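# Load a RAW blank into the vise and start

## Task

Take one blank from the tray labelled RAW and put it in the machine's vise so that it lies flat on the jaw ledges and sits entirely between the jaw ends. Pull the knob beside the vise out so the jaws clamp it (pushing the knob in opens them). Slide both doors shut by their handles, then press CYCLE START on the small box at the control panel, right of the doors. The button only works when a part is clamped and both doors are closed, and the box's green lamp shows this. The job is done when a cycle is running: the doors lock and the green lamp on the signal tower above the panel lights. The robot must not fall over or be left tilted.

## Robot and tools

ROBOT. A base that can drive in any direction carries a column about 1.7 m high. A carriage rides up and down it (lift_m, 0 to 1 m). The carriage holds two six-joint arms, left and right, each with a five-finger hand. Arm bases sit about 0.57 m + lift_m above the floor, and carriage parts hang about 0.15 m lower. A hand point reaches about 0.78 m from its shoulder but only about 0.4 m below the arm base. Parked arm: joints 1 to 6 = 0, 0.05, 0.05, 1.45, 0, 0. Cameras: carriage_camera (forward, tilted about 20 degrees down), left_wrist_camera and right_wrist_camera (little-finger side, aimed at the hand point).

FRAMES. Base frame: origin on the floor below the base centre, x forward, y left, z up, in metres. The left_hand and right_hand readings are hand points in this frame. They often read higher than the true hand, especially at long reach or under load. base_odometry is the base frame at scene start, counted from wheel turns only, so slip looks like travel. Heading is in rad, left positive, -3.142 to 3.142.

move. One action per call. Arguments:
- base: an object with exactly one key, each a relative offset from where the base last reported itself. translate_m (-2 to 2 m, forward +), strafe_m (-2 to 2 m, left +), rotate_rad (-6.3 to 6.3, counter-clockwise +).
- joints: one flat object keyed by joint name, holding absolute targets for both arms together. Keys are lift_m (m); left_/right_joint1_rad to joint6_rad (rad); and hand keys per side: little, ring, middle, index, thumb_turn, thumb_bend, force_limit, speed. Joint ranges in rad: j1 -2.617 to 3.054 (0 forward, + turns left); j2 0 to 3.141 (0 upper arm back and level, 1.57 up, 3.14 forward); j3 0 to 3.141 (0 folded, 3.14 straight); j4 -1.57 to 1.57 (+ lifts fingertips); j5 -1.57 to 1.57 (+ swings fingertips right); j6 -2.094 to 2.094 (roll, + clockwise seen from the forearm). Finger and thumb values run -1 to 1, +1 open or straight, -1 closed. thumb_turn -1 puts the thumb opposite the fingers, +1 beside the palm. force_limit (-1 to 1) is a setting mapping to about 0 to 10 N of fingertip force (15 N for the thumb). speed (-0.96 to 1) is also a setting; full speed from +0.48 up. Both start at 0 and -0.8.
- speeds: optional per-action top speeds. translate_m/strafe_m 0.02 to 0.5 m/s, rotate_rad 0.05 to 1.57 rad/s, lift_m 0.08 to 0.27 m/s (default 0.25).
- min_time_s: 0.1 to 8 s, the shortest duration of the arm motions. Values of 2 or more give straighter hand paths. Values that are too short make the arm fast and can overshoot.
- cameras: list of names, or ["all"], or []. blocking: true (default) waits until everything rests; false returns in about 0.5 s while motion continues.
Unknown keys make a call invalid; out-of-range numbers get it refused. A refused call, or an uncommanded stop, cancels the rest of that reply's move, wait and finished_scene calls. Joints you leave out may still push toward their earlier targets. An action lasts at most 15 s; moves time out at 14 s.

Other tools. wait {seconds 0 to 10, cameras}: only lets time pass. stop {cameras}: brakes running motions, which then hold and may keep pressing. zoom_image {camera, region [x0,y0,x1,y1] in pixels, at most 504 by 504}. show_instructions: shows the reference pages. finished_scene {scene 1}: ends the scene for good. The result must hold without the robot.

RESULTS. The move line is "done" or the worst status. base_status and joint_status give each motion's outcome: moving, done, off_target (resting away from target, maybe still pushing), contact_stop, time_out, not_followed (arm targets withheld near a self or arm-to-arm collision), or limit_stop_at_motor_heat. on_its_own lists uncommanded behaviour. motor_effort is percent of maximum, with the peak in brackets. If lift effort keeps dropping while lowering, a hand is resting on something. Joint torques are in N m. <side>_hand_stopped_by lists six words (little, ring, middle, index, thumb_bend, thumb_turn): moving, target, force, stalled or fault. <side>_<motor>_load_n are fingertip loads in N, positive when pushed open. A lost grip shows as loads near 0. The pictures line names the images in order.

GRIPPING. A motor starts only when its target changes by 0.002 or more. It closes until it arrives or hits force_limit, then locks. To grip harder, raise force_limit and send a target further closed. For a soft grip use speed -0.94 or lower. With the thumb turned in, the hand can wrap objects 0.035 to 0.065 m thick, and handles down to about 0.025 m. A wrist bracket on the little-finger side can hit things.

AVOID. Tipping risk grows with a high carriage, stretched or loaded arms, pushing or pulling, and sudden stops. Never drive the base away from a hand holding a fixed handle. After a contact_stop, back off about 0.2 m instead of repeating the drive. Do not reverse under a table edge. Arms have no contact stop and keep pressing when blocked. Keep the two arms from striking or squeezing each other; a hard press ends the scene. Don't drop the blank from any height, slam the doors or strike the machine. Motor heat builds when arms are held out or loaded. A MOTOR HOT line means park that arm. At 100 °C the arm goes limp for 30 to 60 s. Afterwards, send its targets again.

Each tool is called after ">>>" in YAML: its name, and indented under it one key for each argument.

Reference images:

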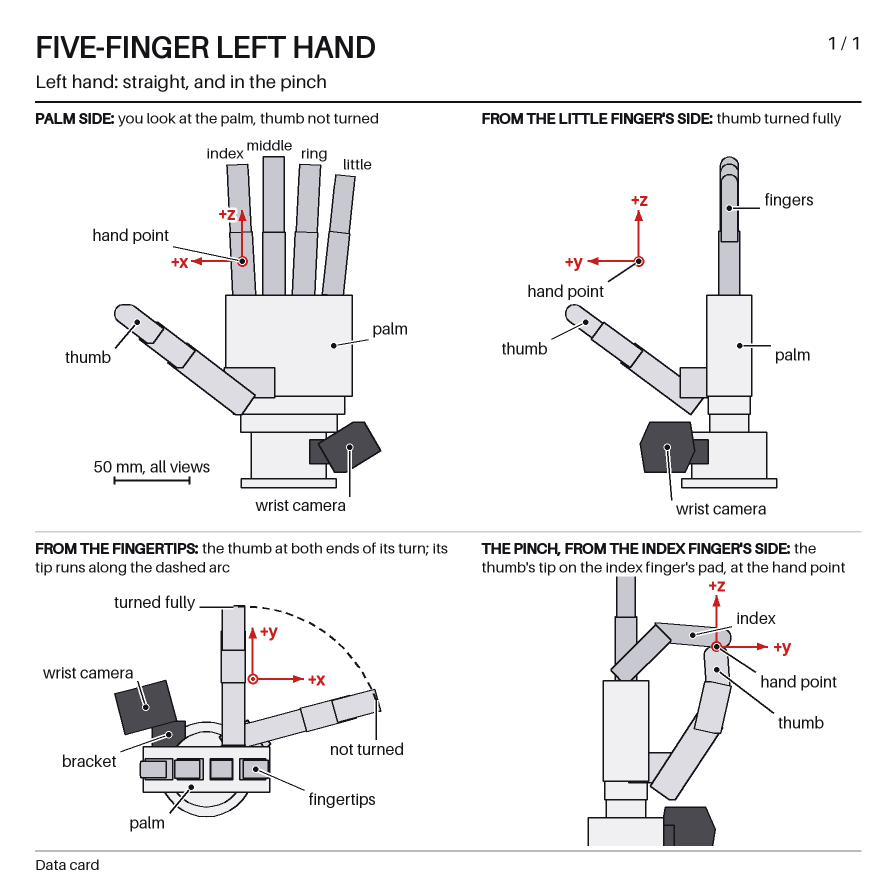

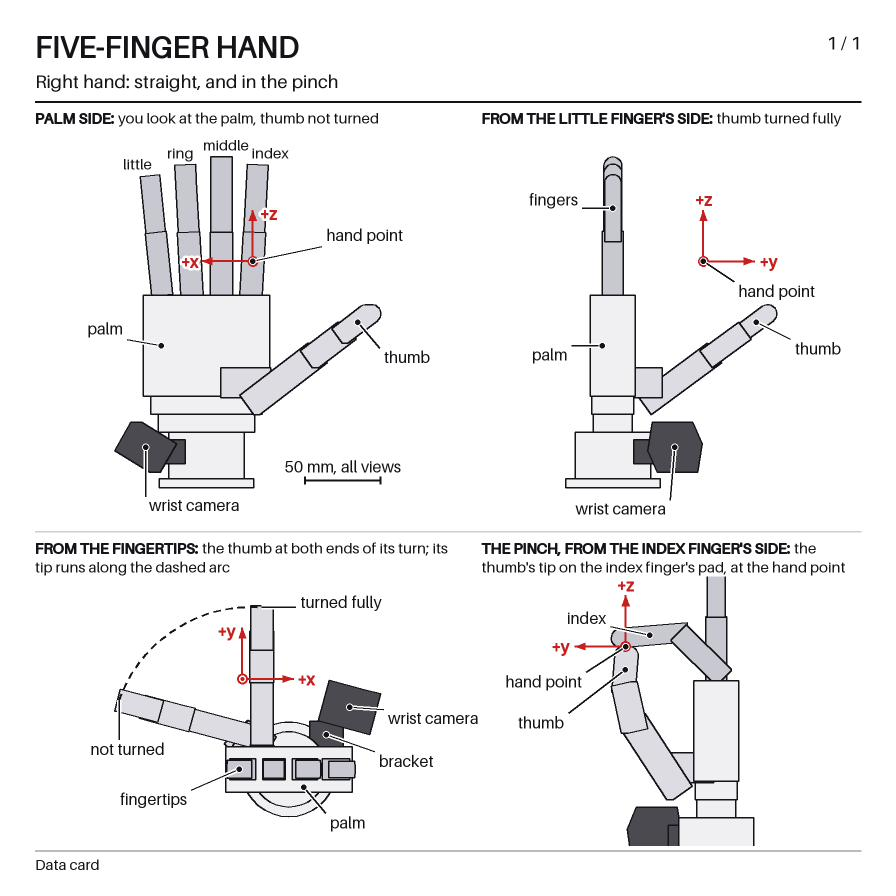

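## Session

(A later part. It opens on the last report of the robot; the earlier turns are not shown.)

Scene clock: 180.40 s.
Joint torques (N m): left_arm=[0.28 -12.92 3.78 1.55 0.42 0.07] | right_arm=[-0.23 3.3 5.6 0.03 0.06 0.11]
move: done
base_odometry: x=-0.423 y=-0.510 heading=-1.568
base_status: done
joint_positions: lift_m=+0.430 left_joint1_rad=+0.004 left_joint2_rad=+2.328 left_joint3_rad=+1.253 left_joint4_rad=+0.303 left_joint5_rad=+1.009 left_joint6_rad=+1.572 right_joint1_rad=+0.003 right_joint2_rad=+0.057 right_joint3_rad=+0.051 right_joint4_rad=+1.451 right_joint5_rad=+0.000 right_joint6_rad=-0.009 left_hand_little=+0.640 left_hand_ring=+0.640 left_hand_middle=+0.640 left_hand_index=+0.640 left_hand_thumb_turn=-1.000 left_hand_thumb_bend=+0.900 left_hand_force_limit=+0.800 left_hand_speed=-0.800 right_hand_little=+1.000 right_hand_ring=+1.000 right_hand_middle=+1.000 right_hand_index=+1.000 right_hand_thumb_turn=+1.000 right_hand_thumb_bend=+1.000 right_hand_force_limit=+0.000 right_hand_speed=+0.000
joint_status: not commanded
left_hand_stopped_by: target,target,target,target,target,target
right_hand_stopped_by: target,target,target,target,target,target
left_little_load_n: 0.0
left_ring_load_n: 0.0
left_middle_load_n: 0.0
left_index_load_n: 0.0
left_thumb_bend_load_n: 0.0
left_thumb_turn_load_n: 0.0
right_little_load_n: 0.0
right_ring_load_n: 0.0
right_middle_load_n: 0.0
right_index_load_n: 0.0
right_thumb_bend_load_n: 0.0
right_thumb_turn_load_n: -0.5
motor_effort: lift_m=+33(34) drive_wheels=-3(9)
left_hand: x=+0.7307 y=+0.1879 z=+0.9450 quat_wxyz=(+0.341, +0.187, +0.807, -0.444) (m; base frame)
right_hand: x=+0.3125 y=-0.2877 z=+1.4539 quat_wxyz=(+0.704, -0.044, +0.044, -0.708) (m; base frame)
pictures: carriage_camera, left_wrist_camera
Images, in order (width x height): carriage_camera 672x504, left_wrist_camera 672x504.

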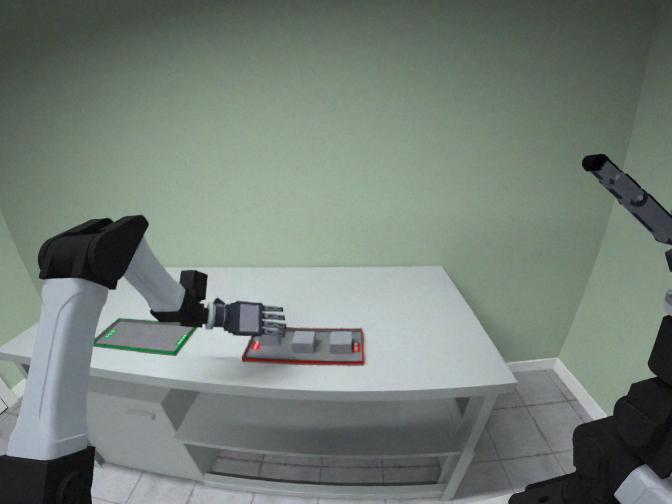

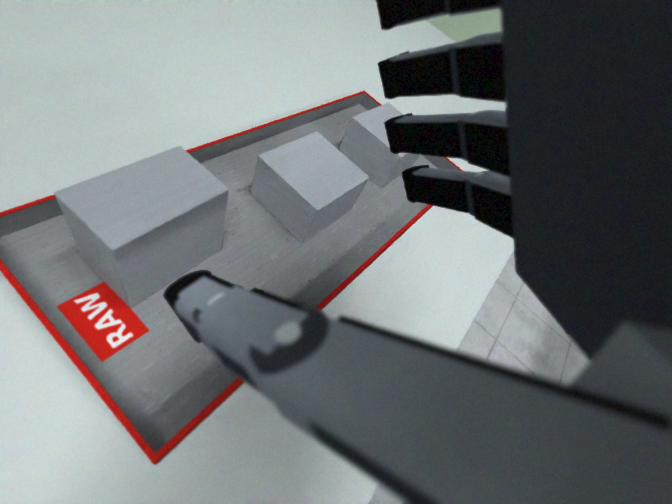

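>>> move:
  cameras: ["all"]

Scene clock: 181.00 s.
Joint torques (N m): left_arm=[0.18 -12.89 3.82 1.54 0.42 0.07] | right_arm=[-0.21 3.29 5.61 0.06 0.06 0.11]
base_odometry: x=-0.423 y=-0.510 heading=-1.568
base_status: done
joint_positions: lift_m=+0.430 left_joint1_rad=+0.004 left_joint2_rad=+2.328 left_joint3_rad=+1.253 left_joint4_rad=+0.303 left_joint5_rad=+1.009 left_joint6_rad=+1.572 right_joint1_rad=+0.003 right_joint2_rad=+0.057 right_joint3_rad=+0.051 right_joint4_rad=+1.451 right_joint5_rad=+0.000 right_joint6_rad=-0.009 left_hand_little=+0.640 left_hand_ring=+0.640 left_hand_middle=+0.640 left_hand_index=+0.640 left_hand_thumb_turn=-1.000 left_hand_thumb_bend=+0.900 left_hand_force_limit=+0.800 left_hand_speed=-0.800 right_hand_little=+1.000 right_hand_ring=+1.000 right_hand_middle=+1.000 right_hand_index=+1.000 right_hand_thumb_turn=+1.000 right_hand_thumb_bend=+1.000 right_hand_force_limit=+0.000 right_hand_speed=+0.000
joint_status: not commanded
left_hand_stopped_by: target,target,target,target,target,target
right_hand_stopped_by: target,target,target,target,target,target
left_little_load_n: 0.0
left_ring_load_n: 0.0
left_middle_load_n: 0.0
left_index_load_n: 0.0
left_thumb_bend_load_n: 0.0
left_thumb_turn_load_n: 0.0
right_little_load_n: 0.0
right_ring_load_n: -0.5
right_middle_load_n: 0.0
right_index_load_n: 0.0
right_thumb_bend_load_n: 0.0
right_thumb_turn_load_n: 0.0
motor_effort: lift_m=+33(34) drive_wheels=-3(9)
left_hand: x=+0.7307 y=+0.1879 z=+0.9450 quat_wxyz=(+0.341, +0.187, +0.807, -0.444) (m; base frame)
right_hand: x=+0.3125 y=-0.2877 z=+1.4539 quat_wxyz=(+0.704, -0.044, +0.044, -0.708) (m; base frame)
pictures: carriage_camera, left_wrist_camera, right_wrist_camera
Images, in order (width x height): carriage_camera 672x504, left_wrist_camera 672x504, right_wrist_camera 672x504.

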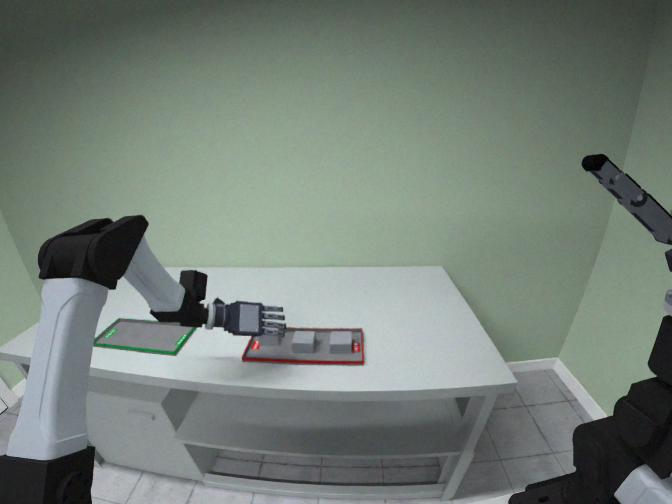

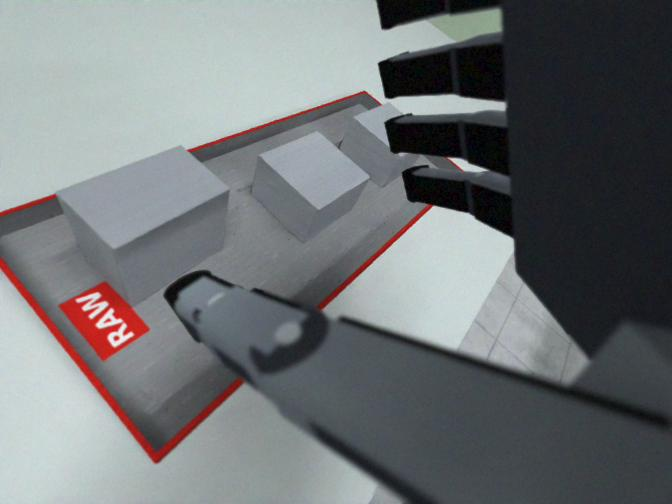

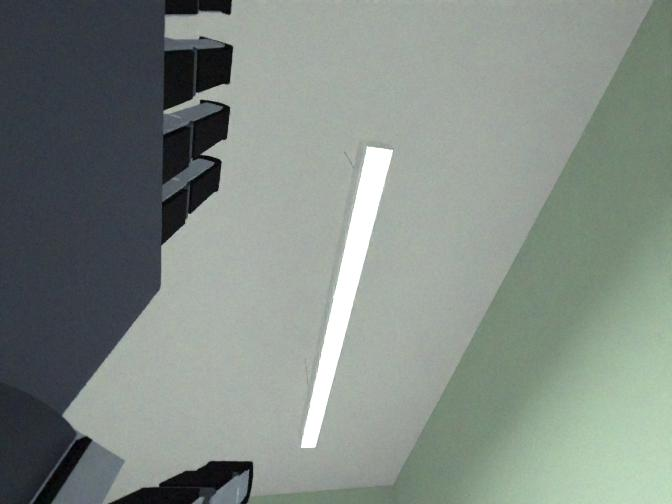

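>>> zoom_image:
  camera: "left_wrist_camera"
  region: [0, 80, 400, 380]

>>> zoom_image:
  camera: "carriage_camera"
  region: [220, 300, 400, 390]

Scaled by 1.260 from the camera's 672x504 image, which has a finer 960x720 frame.

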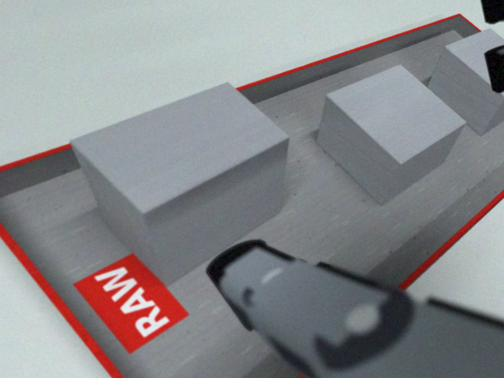

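Scaled by 2.800 from the camera's 672x504 image, which has a finer 960x720 frame.

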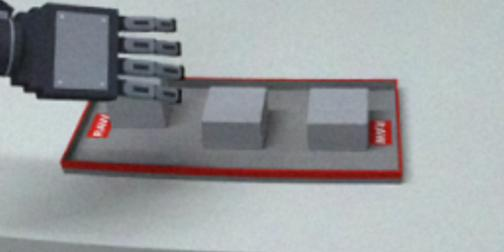

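>>> move:
  base: {"translate_m": 0.101}
  speeds: {"translate_m": 0.1}
  cameras: ["carriage_camera", "left_wrist_camera"]

Scene clock: 185.23 s.
Joint torques (N m): left_arm=[0.2 -12.9 3.82 1.55 0.4 0.06] | right_arm=[-0.23 3.29 5.64 0.05 0.06 0.11]
move: done
base_odometry: x=-0.423 y=-0.611 heading=-1.568
base_status: done
joint_positions: lift_m=+0.430 left_joint1_rad=+0.004 left_joint2_rad=+2.328 left_joint3_rad=+1.253 left_joint4_rad=+0.302 left_joint5_rad=+1.009 left_joint6_rad=+1.572 right_joint1_rad=+0.003 right_joint2_rad=+0.057 right_joint3_rad=+0.051 right_joint4_rad=+1.451 right_joint5_rad=+0.000 right_joint6_rad=-0.009 left_hand_little=+0.640 left_hand_ring=+0.640 left_hand_middle=+0.640 left_hand_index=+0.640 left_hand_thumb_turn=-1.000 left_hand_thumb_bend=+0.900 left_hand_force_limit=+0.800 left_hand_speed=-0.800 right_hand_little=+1.000 right_hand_ring=+1.000 right_hand_middle=+1.000 right_hand_index=+1.000 right_hand_thumb_turn=+1.000 right_hand_thumb_bend=+1.000 right_hand_force_limit=+0.000 right_hand_speed=+0.000
joint_status: not commanded
left_hand_stopped_by: target,target,target,target,target,target
right_hand_stopped_by: target,target,target,target,target,target
left_little_load_n: 0.0
left_ring_load_n: 0.0
left_middle_load_n: 0.0
left_index_load_n: 0.0
left_thumb_bend_load_n: 0.0
left_thumb_turn_load_n: 0.5
right_little_load_n: 0.0
right_ring_load_n: 0.0
right_middle_load_n: 0.0
right_index_load_n: 0.0
right_thumb_bend_load_n: 0.0
right_thumb_turn_load_n: 0.0
motor_effort: lift_m=+33(34) drive_wheels=-4(7)
left_hand: x=+0.7306 y=+0.1879 z=+0.9449 quat_wxyz=(+0.341, +0.186, +0.807, -0.445) (m; base frame)
right_hand: x=+0.3126 y=-0.2877 z=+1.4538 quat_wxyz=(+0.704, -0.045, +0.044, -0.708) (m; base frame)
pictures: carriage_camera, left_wrist_camera
Images, in order (width x height): carriage_camera 672x504, left_wrist_camera 672x504.

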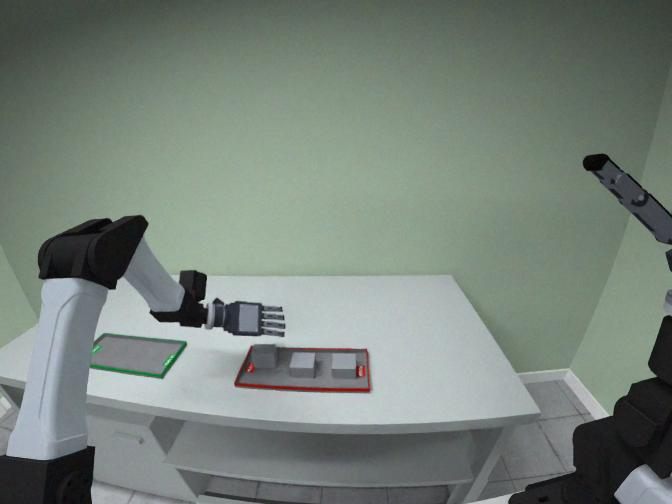

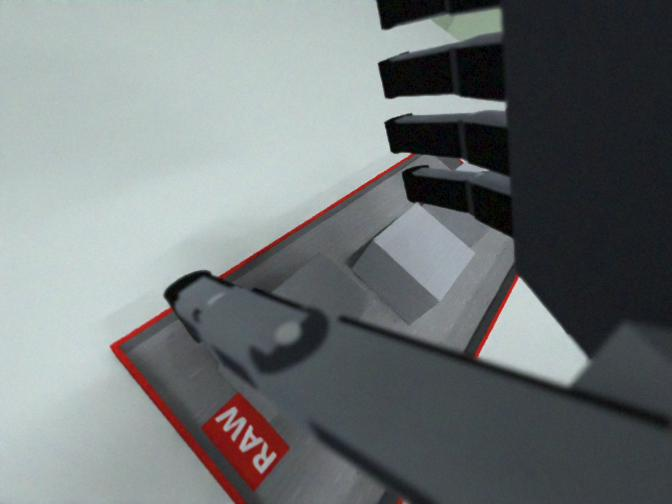

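>>> zoom_image:
  camera: "carriage_camera"
  region: [220, 330, 390, 400]

>>> zoom_image:
  camera: "left_wrist_camera"
  region: [100, 130, 520, 445]

Scaled by 2.965 from the camera's 672x504 image, which has a finer 960x720 frame.

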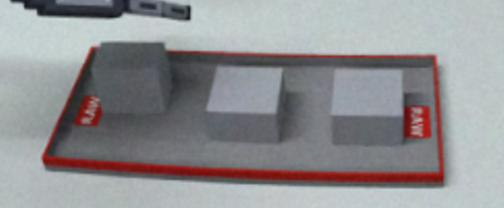

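Scaled by 1.200 from the camera's 672x504 image, which has a finer 960x720 frame.

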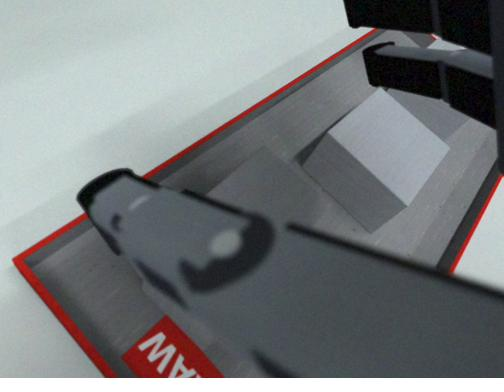

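>>> move:
  base: {"translate_m": 0.006}
  speeds: {"translate_m": 0.05}

>>> move:
  joints: {"lift_m": 0.375}
  speeds: {"lift_m": 0.08}
  cameras: ["carriage_camera", "left_wrist_camera"]

Scene clock: 186.80 s.
Joint torques (N m): left_arm=[0.32 -12.83 3.89 1.58 0.44 0.07] | right_arm=[-0.21 3.28 5.6 0.09 0.06 0.11]
move: done
base_odometry: x=-0.422 y=-0.617 heading=-1.567
base_status: done
joint_positions: lift_m=+0.430 left_joint1_rad=+0.004 left_joint2_rad=+2.328 left_joint3_rad=+1.253 left_joint4_rad=+0.302 left_joint5_rad=+1.008 left_joint6_rad=+1.572 right_joint1_rad=+0.003 right_joint2_rad=+0.057 right_joint3_rad=+0.051 right_joint4_rad=+1.448 right_joint5_rad=+0.000 right_joint6_rad=-0.009 left_hand_little=+0.640 left_hand_ring=+0.640 left_hand_middle=+0.640 left_hand_index=+0.640 left_hand_thumb_turn=-1.000 left_hand_thumb_bend=+0.900 left_hand_force_limit=+0.800 left_hand_speed=-0.800 right_hand_little=+1.000 right_hand_ring=+1.000 right_hand_middle=+1.000 right_hand_index=+1.000 right_hand_thumb_turn=+1.000 right_hand_thumb_bend=+1.000 right_hand_force_limit=+0.000 right_hand_speed=+0.000
joint_status: not commanded
left_hand_stopped_by: target,target,target,target,target,target
right_hand_stopped_by: target,target,target,target,target,target
left_little_load_n: 0.0
left_ring_load_n: 0.0
left_middle_load_n: 0.0
left_index_load_n: 0.0
left_thumb_bend_load_n: 0.0
left_thumb_turn_load_n: 0.0
right_little_load_n: 0.0
right_ring_load_n: 0.0
right_middle_load_n: 0.0
right_index_load_n: 0.0
right_thumb_bend_load_n: 0.0
right_thumb_turn_load_n: 0.0
motor_effort: lift_m=+33(34) drive_wheels=-4(8)
left_hand: x=+0.7306 y=+0.1881 z=+0.9448 quat_wxyz=(+0.341, +0.186, +0.807, -0.444) (m; base frame)
right_hand: x=+0.3134 y=-0.2877 z=+1.4535 quat_wxyz=(+0.704, -0.046, +0.045, -0.708) (m; base frame)
pictures: none

Scene clock: 187.87 s.
Joint torques (N m): left_arm=[0.31 -12.9 3.79 1.58 0.44 0.07] | right_arm=[-0.23 3.32 5.64 0.11 0.07 0.11]
move: done
base_odometry: x=-0.422 y=-0.617 heading=-1.567
base_status: not commanded
joint_positions: lift_m=+0.375 left_joint1_rad=+0.004 left_joint2_rad=+2.329 left_joint3_rad=+1.253 left_joint4_rad=+0.299 left_joint5_rad=+1.007 left_joint6_rad=+1.572 right_joint1_rad=+0.003 right_joint2_rad=+0.057 right_joint3_rad=+0.051 right_joint4_rad=+1.448 right_joint5_rad=+0.000 right_joint6_rad=-0.009 left_hand_little=+0.640 left_hand_ring=+0.640 left_hand_middle=+0.640 left_hand_index=+0.640 left_hand_thumb_turn=-1.000 left_hand_thumb_bend=+0.900 left_hand_force_limit=+0.800 left_hand_speed=-0.800 right_hand_little=+1.000 right_hand_ring=+1.000 right_hand_middle=+1.000 right_hand_index=+1.000 right_hand_thumb_turn=+1.000 right_hand_thumb_bend=+1.000 right_hand_force_limit=+0.000 right_hand_speed=+0.000
joint_status: all done
left_hand_stopped_by: target,target,target,target,target,target
right_hand_stopped_by: target,target,target,target,target,target
left_little_load_n: 0.0
left_ring_load_n: -0.5
left_middle_load_n: 0.0
left_index_load_n: 0.0
left_thumb_bend_load_n: 0.0
left_thumb_turn_load_n: 0.5
right_little_load_n: 0.0
right_ring_load_n: 0.0
right_middle_load_n: 0.0
right_index_load_n: 0.0
right_thumb_bend_load_n: 0.0
right_thumb_turn_load_n: 0.0
motor_effort: lift_m=+26(27) drive_wheels=-4(4)
left_hand: x=+0.7300 y=+0.1882 z=+0.8895 quat_wxyz=(+0.340, +0.185, +0.808, -0.444) (m; base frame)
right_hand: x=+0.3134 y=-0.2877 z=+1.3991 quat_wxyz=(+0.704, -0.046, +0.045, -0.708) (m; base frame)
pictures: carriage_camera, left_wrist_camera
Images, in order (width x height): carriage_camera 672x504, left_wrist_camera 672x504.

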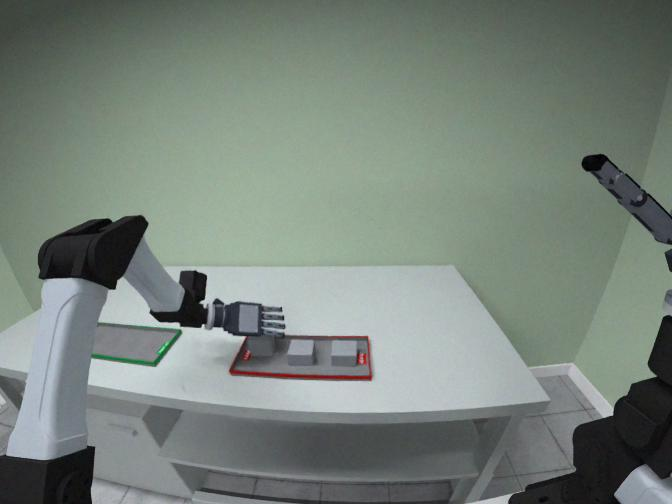

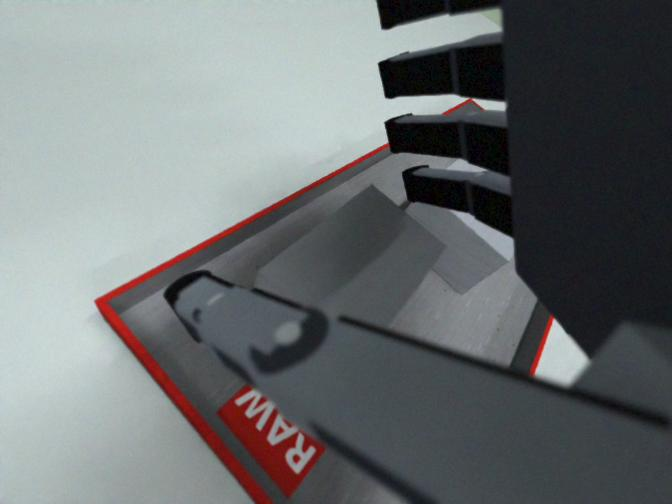

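>>> move:
  joints: {"lift_m": 0.354}
  speeds: {"lift_m": 0.08}
  cameras: ["left_wrist_camera"]

Scene clock: 188.60 s.
Joint torques (N m): left_arm=[0.36 -13 3.92 1.58 0.43 0.07] | right_arm=[-0.23 3.21 5.64 0.1 0.07 0.11]
move: done
base_odometry: x=-0.422 y=-0.617 heading=-1.567
base_status: not commanded
joint_positions: lift_m=+0.354 left_joint1_rad=+0.003 left_joint2_rad=+2.329 left_joint3_rad=+1.252 left_joint4_rad=+0.298 left_joint5_rad=+1.007 left_joint6_rad=+1.572 right_joint1_rad=+0.003 right_joint2_rad=+0.057 right_joint3_rad=+0.051 right_joint4_rad=+1.448 right_joint5_rad=+0.000 right_joint6_rad=-0.009 left_hand_little=+0.640 left_hand_ring=+0.640 left_hand_middle=+0.640 left_hand_index=+0.640 left_hand_thumb_turn=-1.000 left_hand_thumb_bend=+0.900 left_hand_force_limit=+0.800 left_hand_speed=-0.800 right_hand_little=+1.000 right_hand_ring=+1.000 right_hand_middle=+1.000 right_hand_index=+1.000 right_hand_thumb_turn=+1.000 right_hand_thumb_bend=+1.000 right_hand_force_limit=+0.000 right_hand_speed=+0.000
joint_status: all done
left_hand_stopped_by: target,target,target,target,target,target
right_hand_stopped_by: target,target,target,target,target,target
left_little_load_n: 0.0
left_ring_load_n: 0.0
left_middle_load_n: 0.0
left_index_load_n: 0.0
left_thumb_bend_load_n: 0.0
left_thumb_turn_load_n: 0.0
right_little_load_n: 0.0
right_ring_load_n: 0.0
right_middle_load_n: 0.0
right_index_load_n: 0.0
right_thumb_bend_load_n: 0.0
right_thumb_turn_load_n: 0.0
motor_effort: lift_m=+26(27) drive_wheels=+1(4)
left_hand: x=+0.7293 y=+0.1878 z=+0.8680 quat_wxyz=(+0.339, +0.185, +0.808, -0.445) (m; base frame)
right_hand: x=+0.3134 y=-0.2877 z=+1.3781 quat_wxyz=(+0.704, -0.046, +0.045, -0.708) (m; base frame)
pictures: left_wrist_camera
Images, in order (width x height): left_wrist_camera 672x504.

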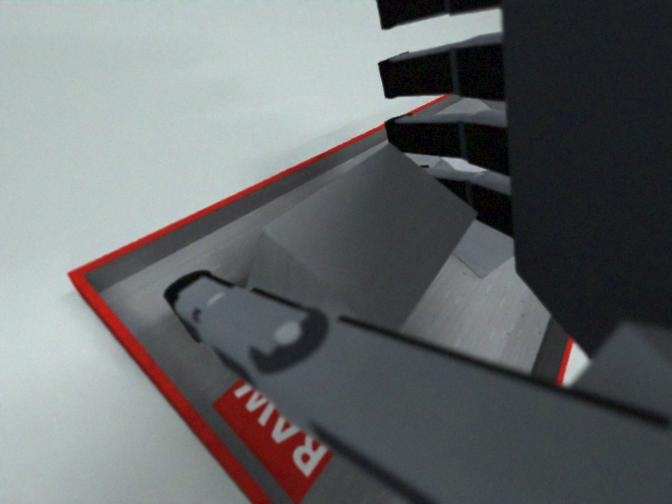

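>>> move:
  joints: {"left_hand_speed": -0.9, "left_hand_force_limit": -0.7, "left_hand_index": 0.0, "left_hand_middle": 0.0, "left_hand_thumb_bend": 0.4}
  cameras: ["left_wrist_camera"]

Scene clock: 191.13 s.
Joint torques (N m): left_arm=[0.61 -12.98 3.88 1.58 0.44 0.08] | right_arm=[-0.23 3.28 5.61 0.1 0.07 0.11]
move: off_target
base_odometry: x=-0.422 y=-0.617 heading=-1.567
base_status: not commanded
joint_positions: lift_m=+0.354 left_joint1_rad=+0.000 left_joint2_rad=+2.329 left_joint3_rad=+1.252 left_joint4_rad=+0.298 left_joint5_rad=+1.007 left_joint6_rad=+1.572 right_joint1_rad=+0.003 right_joint2_rad=+0.057 right_joint3_rad=+0.051 right_joint4_rad=+1.448 right_joint5_rad=+0.000 right_joint6_rad=-0.009 left_hand_little=+0.640 left_hand_ring=+0.640 left_hand_middle=+0.250 left_hand_index=+0.353 left_hand_thumb_turn=-1.000 left_hand_thumb_bend=+0.769 left_hand_force_limit=-0.700 left_hand_speed=-0.900 right_hand_little=+1.000 right_hand_ring=+1.000 right_hand_middle=+1.000 right_hand_index=+1.000 right_hand_thumb_turn=+1.000 right_hand_thumb_bend=+1.000 right_hand_force_limit=+0.000 right_hand_speed=+0.000
joint_status: left_hand_middle off_target (ended at +0.250, target +0.000); left_hand_index off_target (ended at +0.353, target +0.000); left_hand_thumb_bend off_target (ended at +0.769, target +0.400); the others done
left_hand_stopped_by: target,target,force,force,force,target
right_hand_stopped_by: target,target,target,target,target,target
left_little_load_n: 0.0
left_ring_load_n: 0.0
left_middle_load_n: 3.0
left_index_load_n: 1.5
left_thumb_bend_load_n: 6.0
left_thumb_turn_load_n: 0.0
right_little_load_n: 0.0
right_ring_load_n: 0.0
right_middle_load_n: 0.0
right_index_load_n: 0.0
right_thumb_bend_load_n: 0.0
right_thumb_turn_load_n: 0.0
motor_effort: lift_m=+26(26) drive_wheels=+2(2)
left_hand: x=+0.7289 y=+0.1862 z=+0.8680 quat_wxyz=(+0.338, +0.186, +0.808, -0.445) (m; base frame)
right_hand: x=+0.3134 y=-0.2877 z=+1.3781 quat_wxyz=(+0.704, -0.046, +0.045, -0.708) (m; base frame)
pictures: left_wrist_camera
Images, in order (width x height): left_wrist_camera 672x504.

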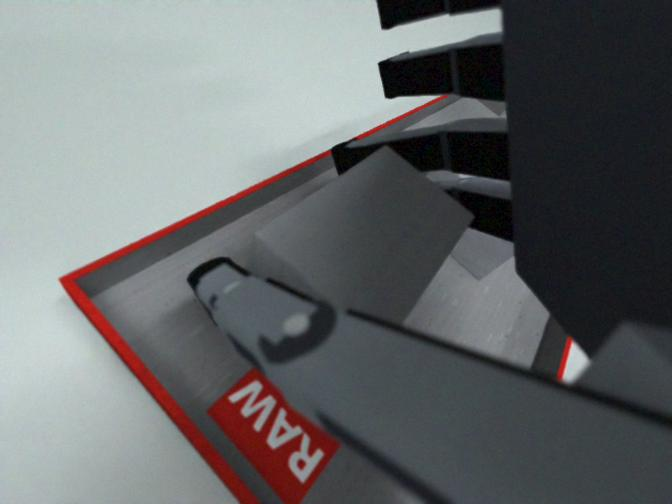

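>>> move:
  joints: {"left_hand_speed": -0.7, "left_hand_index": 0.64, "left_hand_middle": 0.64, "left_hand_thumb_bend": 0.9}

>>> move:
  joints: {"lift_m": 0.345}
  speeds: {"lift_m": 0.08}
  cameras: ["left_wrist_camera"]

Scene clock: 193.10 s.
Joint torques (N m): left_arm=[0.62 -12.96 3.93 1.58 0.44 0.07] | right_arm=[-0.23 3.29 5.63 0.1 0.07 0.11]
move: done
base_odometry: x=-0.422 y=-0.617 heading=-1.567
base_status: not commanded
joint_positions: lift_m=+0.354 left_joint1_rad=+0.000 left_joint2_rad=+2.329 left_joint3_rad=+1.252 left_joint4_rad=+0.298 left_joint5_rad=+1.007 left_joint6_rad=+1.572 right_joint1_rad=+0.003 right_joint2_rad=+0.057 right_joint3_rad=+0.051 right_joint4_rad=+1.448 right_joint5_rad=+0.000 right_joint6_rad=-0.009 left_hand_little=+0.640 left_hand_ring=+0.640 left_hand_middle=+0.640 left_hand_index=+0.640 left_hand_thumb_turn=-1.000 left_hand_thumb_bend=+0.900 left_hand_force_limit=-0.700 left_hand_speed=-0.700 right_hand_little=+1.000 right_hand_ring=+1.000 right_hand_middle=+1.000 right_hand_index=+1.000 right_hand_thumb_turn=+1.000 right_hand_thumb_bend=+1.000 right_hand_force_limit=+0.000 right_hand_speed=+0.000
joint_status: all done
left_hand_stopped_by: target,target,target,target,target,target
right_hand_stopped_by: target,target,target,target,target,target
left_little_load_n: 0.0
left_ring_load_n: 0.0
left_middle_load_n: 0.0
left_index_load_n: 0.0
left_thumb_bend_load_n: 0.0
left_thumb_turn_load_n: 0.0
right_little_load_n: 0.0
right_ring_load_n: 0.0
right_middle_load_n: 0.0
right_index_load_n: 0.0
right_thumb_bend_load_n: 0.0
right_thumb_turn_load_n: 0.0
motor_effort: lift_m=+26(26) drive_wheels=+2(2)
left_hand: x=+0.7289 y=+0.1862 z=+0.8680 quat_wxyz=(+0.338, +0.186, +0.808, -0.445) (m; base frame)
right_hand: x=+0.3134 y=-0.2877 z=+1.3781 quat_wxyz=(+0.704, -0.046, +0.045, -0.708) (m; base frame)
pictures: none

Scene clock: 193.57 s.
Joint torques (N m): left_arm=[0.79 -13.18 3.99 1.57 0.43 0.06] | right_arm=[-0.21 3.26 5.6 0.09 0.07 0.11]
move: done
base_odometry: x=-0.422 y=-0.617 heading=-1.567
base_status: not commanded
joint_positions: lift_m=+0.345 left_joint1_rad=-0.001 left_joint2_rad=+2.330 left_joint3_rad=+1.251 left_joint4_rad=+0.298 left_joint5_rad=+1.008 left_joint6_rad=+1.572 right_joint1_rad=+0.003 right_joint2_rad=+0.057 right_joint3_rad=+0.051 right_joint4_rad=+1.447 right_joint5_rad=+0.000 right_joint6_rad=-0.009 left_hand_little=+0.640 left_hand_ring=+0.640 left_hand_middle=+0.640 left_hand_index=+0.640 left_hand_thumb_turn=-1.000 left_hand_thumb_bend=+0.900 left_hand_force_limit=-0.700 left_hand_speed=-0.700 right_hand_little=+1.000 right_hand_ring=+1.000 right_hand_middle=+1.000 right_hand_index=+1.000 right_hand_thumb_turn=+1.000 right_hand_thumb_bend=+1.000 right_hand_force_limit=+0.000 right_hand_speed=+0.000
joint_status: all done
left_hand_stopped_by: target,target,target,target,target,target
right_hand_stopped_by: target,target,target,target,target,target
left_little_load_n: 0.0
left_ring_load_n: 0.0
left_middle_load_n: 0.0
left_index_load_n: 0.0
left_thumb_bend_load_n: 0.0
left_thumb_turn_load_n: 0.5
right_little_load_n: 0.0
right_ring_load_n: 0.0
right_middle_load_n: 0.0
right_index_load_n: 0.0
right_thumb_bend_load_n: 0.0
right_thumb_turn_load_n: 0.0
motor_effort: lift_m=+26(27) drive_wheels=-4(4)
left_hand: x=+0.7281 y=+0.1853 z=+0.8584 quat_wxyz=(+0.337, +0.187, +0.808, -0.446) (m; base frame)
right_hand: x=+0.3135 y=-0.2877 z=+1.3690 quat_wxyz=(+0.704, -0.046, +0.045, -0.708) (m; base frame)
pictures: left_wrist_camera
Images, in order (width x height): left_wrist_camera 672x504.

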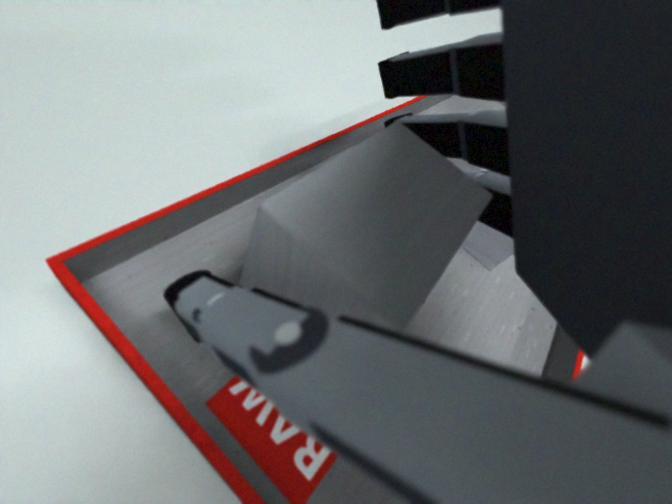

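>>> move:
  joints: {"left_hand_speed": -0.9, "left_hand_force_limit": -0.7, "left_hand_index": 0.0, "left_hand_middle": 0.0, "left_hand_thumb_bend": 0.4}
  cameras: ["left_wrist_camera", "carriage_camera"]

Scene clock: 196.10 s.
Joint torques (N m): left_arm=[1.01 -13.05 3.97 1.58 0.42 0.07] | right_arm=[-0.21 3.28 5.61 0.1 0.06 0.11]
move: off_target
base_odometry: x=-0.422 y=-0.617 heading=-1.567
base_status: not commanded
joint_positions: lift_m=+0.345 left_joint1_rad=-0.003 left_joint2_rad=+2.330 left_joint3_rad=+1.251 left_joint4_rad=+0.298 left_joint5_rad=+1.009 left_joint6_rad=+1.572 right_joint1_rad=+0.003 right_joint2_rad=+0.057 right_joint3_rad=+0.051 right_joint4_rad=+1.448 right_joint5_rad=+0.000 right_joint6_rad=-0.009 left_hand_little=+0.640 left_hand_ring=+0.640 left_hand_middle=+0.214 left_hand_index=+0.427 left_hand_thumb_turn=-1.000 left_hand_thumb_bend=+0.813 left_hand_force_limit=-0.700 left_hand_speed=-0.900 right_hand_little=+1.000 right_hand_ring=+1.000 right_hand_middle=+1.000 right_hand_index=+1.000 right_hand_thumb_turn=+1.000 right_hand_thumb_bend=+1.000 right_hand_force_limit=+0.000 right_hand_speed=+0.000
joint_status: left_hand_middle off_target (ended at +0.214, target +0.000); left_hand_index off_target (ended at +0.427, target +0.000); left_hand_thumb_bend off_target (ended at +0.813, target +0.400); the others done
left_hand_stopped_by: target,target,force,force,force,target
right_hand_stopped_by: target,target,target,target,target,target
left_little_load_n: 0.0
left_ring_load_n: 0.0
left_middle_load_n: 3.5
left_index_load_n: 1.0
left_thumb_bend_load_n: 7.0
left_thumb_turn_load_n: -0.5
right_little_load_n: 0.0
right_ring_load_n: 0.0
right_middle_load_n: 0.0
right_index_load_n: 0.0
right_thumb_bend_load_n: 0.0
right_thumb_turn_load_n: 0.0
motor_effort: lift_m=+27(27) drive_wheels=+2(2)
left_hand: x=+0.7278 y=+0.1842 z=+0.8585 quat_wxyz=(+0.336, +0.188, +0.808, -0.447) (m; base frame)
right_hand: x=+0.3134 y=-0.2877 z=+1.3691 quat_wxyz=(+0.704, -0.046, +0.045, -0.708) (m; base frame)
pictures: carriage_camera, left_wrist_camera
Images, in order (width x height): carriage_camera 672x504, left_wrist_camera 672x504.

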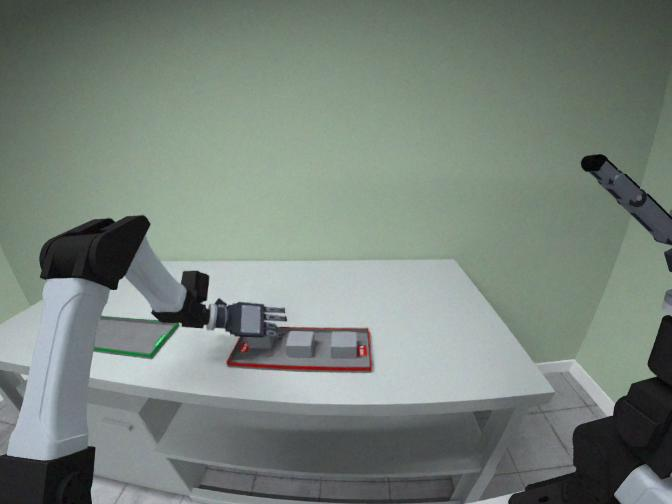

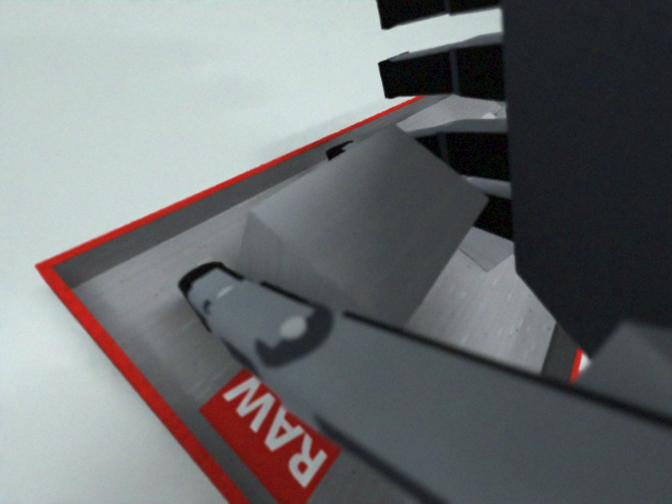

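>>> zoom_image:
  camera: "left_wrist_camera"
  region: [120, 60, 540, 375]

>>> zoom_image:
  camera: "carriage_camera"
  region: [200, 280, 390, 390]

Scaled by 1.200 from the camera's 672x504 image, which has a finer 960x720 frame.

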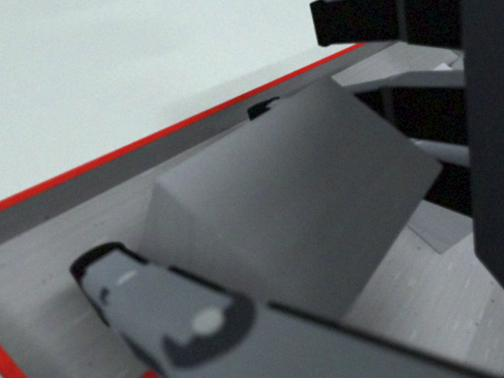

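Scaled by 2.653 from the camera's 672x504 image, which has a finer 960x720 frame.

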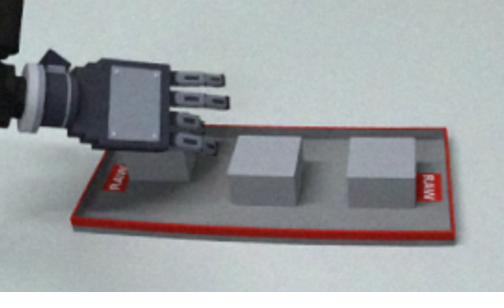

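>>> move:
  joints: {"left_hand_speed": -0.7, "left_hand_index": 0.64, "left_hand_middle": 0.64, "left_hand_thumb_bend": 0.9}

>>> move:
  base: {"translate_m": -0.028}
  speeds: {"translate_m": 0.04}
  cameras: ["left_wrist_camera", "carriage_camera"]

Scene clock: 197.97 s.
Joint torques (N m): left_arm=[0.94 -13.01 3.96 1.58 0.41 0.06] | right_arm=[-0.23 3.29 5.63 0.1 0.07 0.11]
move: done
base_odometry: x=-0.422 y=-0.617 heading=-1.567
base_status: not commanded
joint_positions: lift_m=+0.345 left_joint1_rad=-0.003 left_joint2_rad=+2.330 left_joint3_rad=+1.251 left_joint4_rad=+0.298 left_joint5_rad=+1.009 left_joint6_rad=+1.572 right_joint1_rad=+0.003 right_joint2_rad=+0.057 right_joint3_rad=+0.051 right_joint4_rad=+1.448 right_joint5_rad=+0.000 right_joint6_rad=-0.009 left_hand_little=+0.640 left_hand_ring=+0.640 left_hand_middle=+0.640 left_hand_index=+0.640 left_hand_thumb_turn=-1.000 left_hand_thumb_bend=+0.900 left_hand_force_limit=-0.700 left_hand_speed=-0.700 right_hand_little=+1.000 right_hand_ring=+1.000 right_hand_middle=+1.000 right_hand_index=+1.000 right_hand_thumb_turn=+1.000 right_hand_thumb_bend=+1.000 right_hand_force_limit=+0.000 right_hand_speed=+0.000
joint_status: all done
left_hand_stopped_by: target,target,target,target,target,target
right_hand_stopped_by: target,target,target,target,target,target
left_little_load_n: 0.0
left_ring_load_n: -0.5
left_middle_load_n: 0.0
left_index_load_n: 0.0
left_thumb_bend_load_n: 0.0
left_thumb_turn_load_n: 0.0
right_little_load_n: 0.0
right_ring_load_n: 0.0
right_middle_load_n: 0.0
right_index_load_n: 0.0
right_thumb_bend_load_n: 0.0
right_thumb_turn_load_n: 0.5
motor_effort: lift_m=+27(27) drive_wheels=+1(2)
left_hand: x=+0.7278 y=+0.1842 z=+0.8585 quat_wxyz=(+0.336, +0.188, +0.808, -0.447) (m; base frame)
right_hand: x=+0.3134 y=-0.2877 z=+1.3691 quat_wxyz=(+0.704, -0.046, +0.045, -0.708) (m; base frame)
pictures: none

Scene clock: 199.13 s.
Joint torques (N m): left_arm=[1.01 -12.97 3.97 1.58 0.45 0.05] | right_arm=[-0.21 3.29 5.59 0.13 0.06 0.11]
move: done
base_odometry: x=-0.422 y=-0.589 heading=-1.568
base_status: done
joint_positions: lift_m=+0.345 left_joint1_rad=-0.003 left_joint2_rad=+2.330 left_joint3_rad=+1.251 left_joint4_rad=+0.298 left_joint5_rad=+1.009 left_joint6_rad=+1.572 right_joint1_rad=+0.003 right_joint2_rad=+0.057 right_joint3_rad=+0.051 right_joint4_rad=+1.447 right_joint5_rad=+0.000 right_joint6_rad=-0.009 left_hand_little=+0.640 left_hand_ring=+0.640 left_hand_middle=+0.640 left_hand_index=+0.640 left_hand_thumb_turn=-1.000 left_hand_thumb_bend=+0.900 left_hand_force_limit=-0.700 left_hand_speed=-0.700 right_hand_little=+1.000 right_hand_ring=+1.000 right_hand_middle=+1.000 right_hand_index=+1.000 right_hand_thumb_turn=+1.000 right_hand_thumb_bend=+1.000 right_hand_force_limit=+0.000 right_hand_speed=+0.000
joint_status: not commanded
left_hand_stopped_by: target,target,target,target,target,target
right_hand_stopped_by: target,target,target,target,target,target
left_little_load_n: 0.0
left_ring_load_n: 0.0
left_middle_load_n: 0.0
left_index_load_n: 0.0
left_thumb_bend_load_n: 0.0
left_thumb_turn_load_n: 0.5
right_little_load_n: 0.0
right_ring_load_n: 0.0
right_middle_load_n: 0.0
right_index_load_n: 0.0
right_thumb_bend_load_n: 0.0
right_thumb_turn_load_n: 0.0
motor_effort: lift_m=+27(27) drive_wheels=+0(9)
left_hand: x=+0.7278 y=+0.1842 z=+0.8584 quat_wxyz=(+0.336, +0.188, +0.808, -0.446) (m; base frame)
right_hand: x=+0.3135 y=-0.2877 z=+1.3690 quat_wxyz=(+0.704, -0.046, +0.045, -0.708) (m; base frame)
pictures: carriage_camera, left_wrist_camera
Images, in order (width x height): carriage_camera 672x504, left_wrist_camera 672x504.

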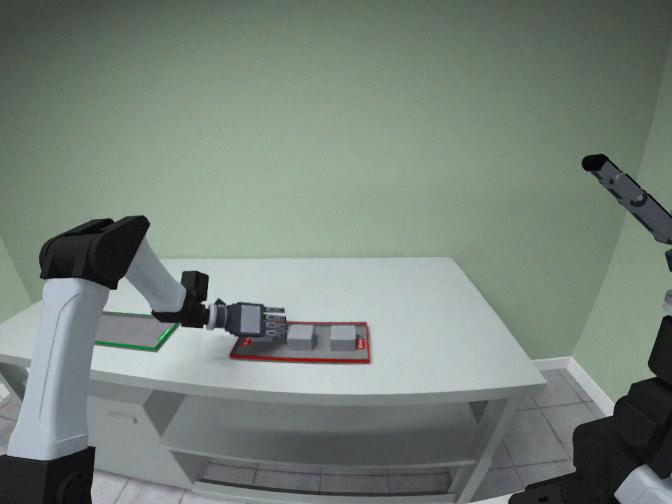

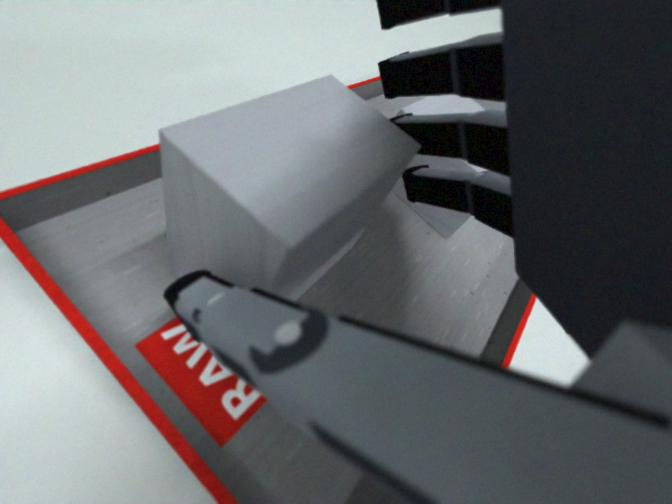

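>>> zoom_image:
  camera: "left_wrist_camera"
  region: [60, 50, 500, 380]

Scaled by 1.145 from the camera's 672x504 image, which has a finer 960x720 frame.

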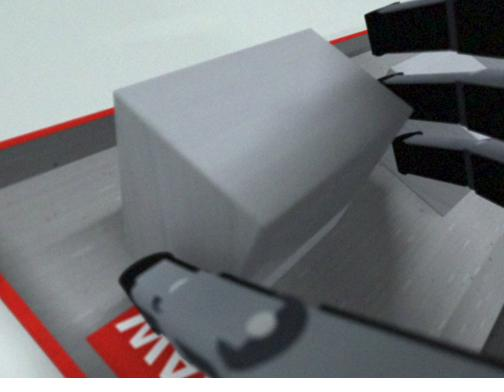

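>>> zoom_image:
  camera: "left_wrist_camera"
  region: [300, 50, 520, 250]

Scaled by 2.291 from the camera's 672x504 image, which has a finer 960x720 frame.

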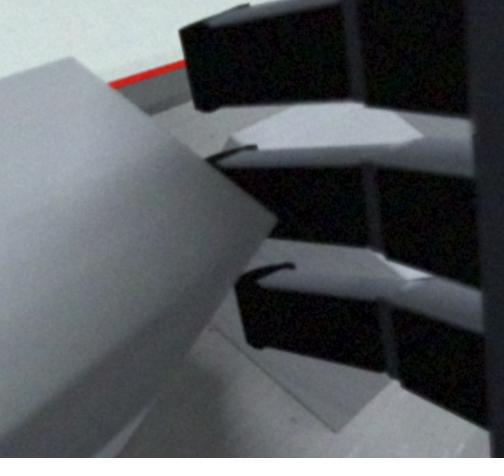

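>>> zoom_image:
  camera: "carriage_camera"
  region: [280, 315, 370, 365]

Scaled by 5.600 from the camera's 672x504 image, which has a finer 960x720 frame.

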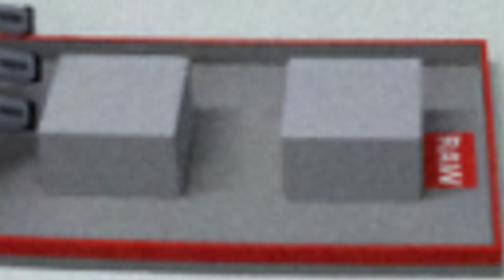

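>>> move:
  joints: {"lift_m": 0.45}
  speeds: {"lift_m": 0.1}
  cameras: ["left_wrist_camera", "carriage_camera"]

>>> zoom_image:
  camera: "carriage_camera"
  region: [230, 320, 330, 380]

>>> zoom_image:
  camera: "carriage_camera"
  region: [280, 320, 380, 380]

Scene clock: 202.73 s.
Joint torques (N m): left_arm=[1.01 -13.15 3.99 1.57 0.46 0.07] | right_arm=[-0.21 3.26 5.63 0.1 0.06 0.11]
move: done
base_odometry: x=-0.422 y=-0.589 heading=-1.568
base_status: not commanded
joint_positions: lift_m=+0.450 left_joint1_rad=-0.003 left_joint2_rad=+2.331 left_joint3_rad=+1.251 left_joint4_rad=+0.301 left_joint5_rad=+1.007 left_joint6_rad=+1.572 right_joint1_rad=+0.003 right_joint2_rad=+0.057 right_joint3_rad=+0.051 right_joint4_rad=+1.447 right_joint5_rad=+0.000 right_joint6_rad=-0.009 left_hand_little=+0.640 left_hand_ring=+0.640 left_hand_middle=+0.640 left_hand_index=+0.640 left_hand_thumb_turn=-1.000 left_hand_thumb_bend=+0.900 left_hand_force_limit=-0.700 left_hand_speed=-0.700 right_hand_little=+1.000 right_hand_ring=+1.000 right_hand_middle=+1.000 right_hand_index=+1.000 right_hand_thumb_turn=+1.000 right_hand_thumb_bend=+1.000 right_hand_force_limit=+0.000 right_hand_speed=+0.000
joint_status: all done
left_hand_stopped_by: target,target,target,target,target,target
right_hand_stopped_by: target,target,target,target,target,target
left_little_load_n: 0.0
left_ring_load_n: 0.0
left_middle_load_n: 0.5
left_index_load_n: 0.0
left_thumb_bend_load_n: 0.0
left_thumb_turn_load_n: 0.5
right_little_load_n: 0.5
right_ring_load_n: 0.0
right_middle_load_n: 0.0
right_index_load_n: 0.0
right_thumb_bend_load_n: 0.0
right_thumb_turn_load_n: 0.0
motor_effort: lift_m=+33(41) drive_wheels=+0(2)
left_hand: x=+0.7282 y=+0.1845 z=+0.9625 quat_wxyz=(+0.337, +0.188, +0.808, -0.446) (m; base frame)
right_hand: x=+0.3135 y=-0.2877 z=+1.4735 quat_wxyz=(+0.704, -0.046, +0.045, -0.708) (m; base frame)
pictures: carriage_camera, left_wrist_camera
Images, in order (width x height): carriage_camera 672x504, left_wrist_camera 672x504.

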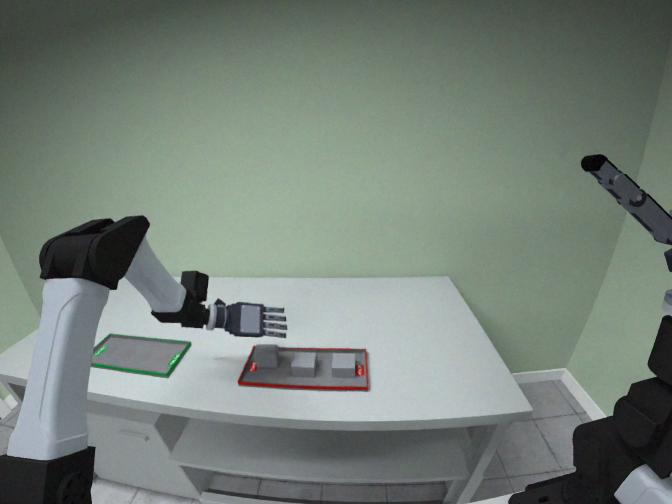

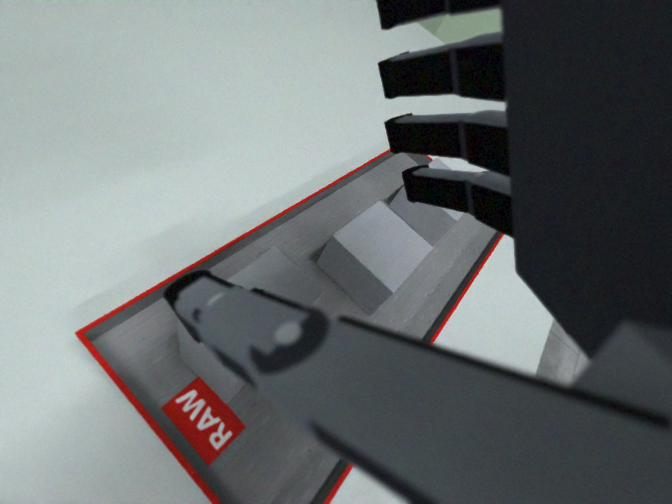

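Scaled by 5.040 from the camera's 672x504 image, which has a finer 960x720 frame.

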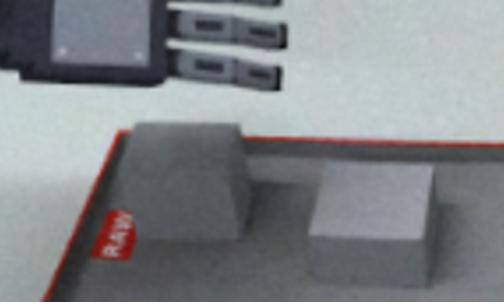

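Scaled by 5.040 from the camera's 672x504 image, which has a finer 960x720 frame.

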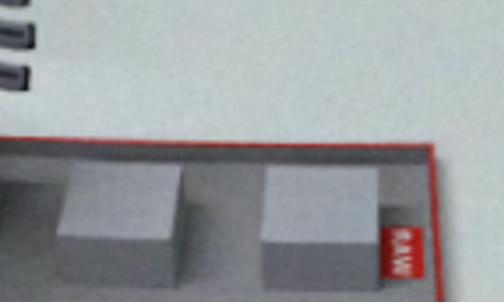

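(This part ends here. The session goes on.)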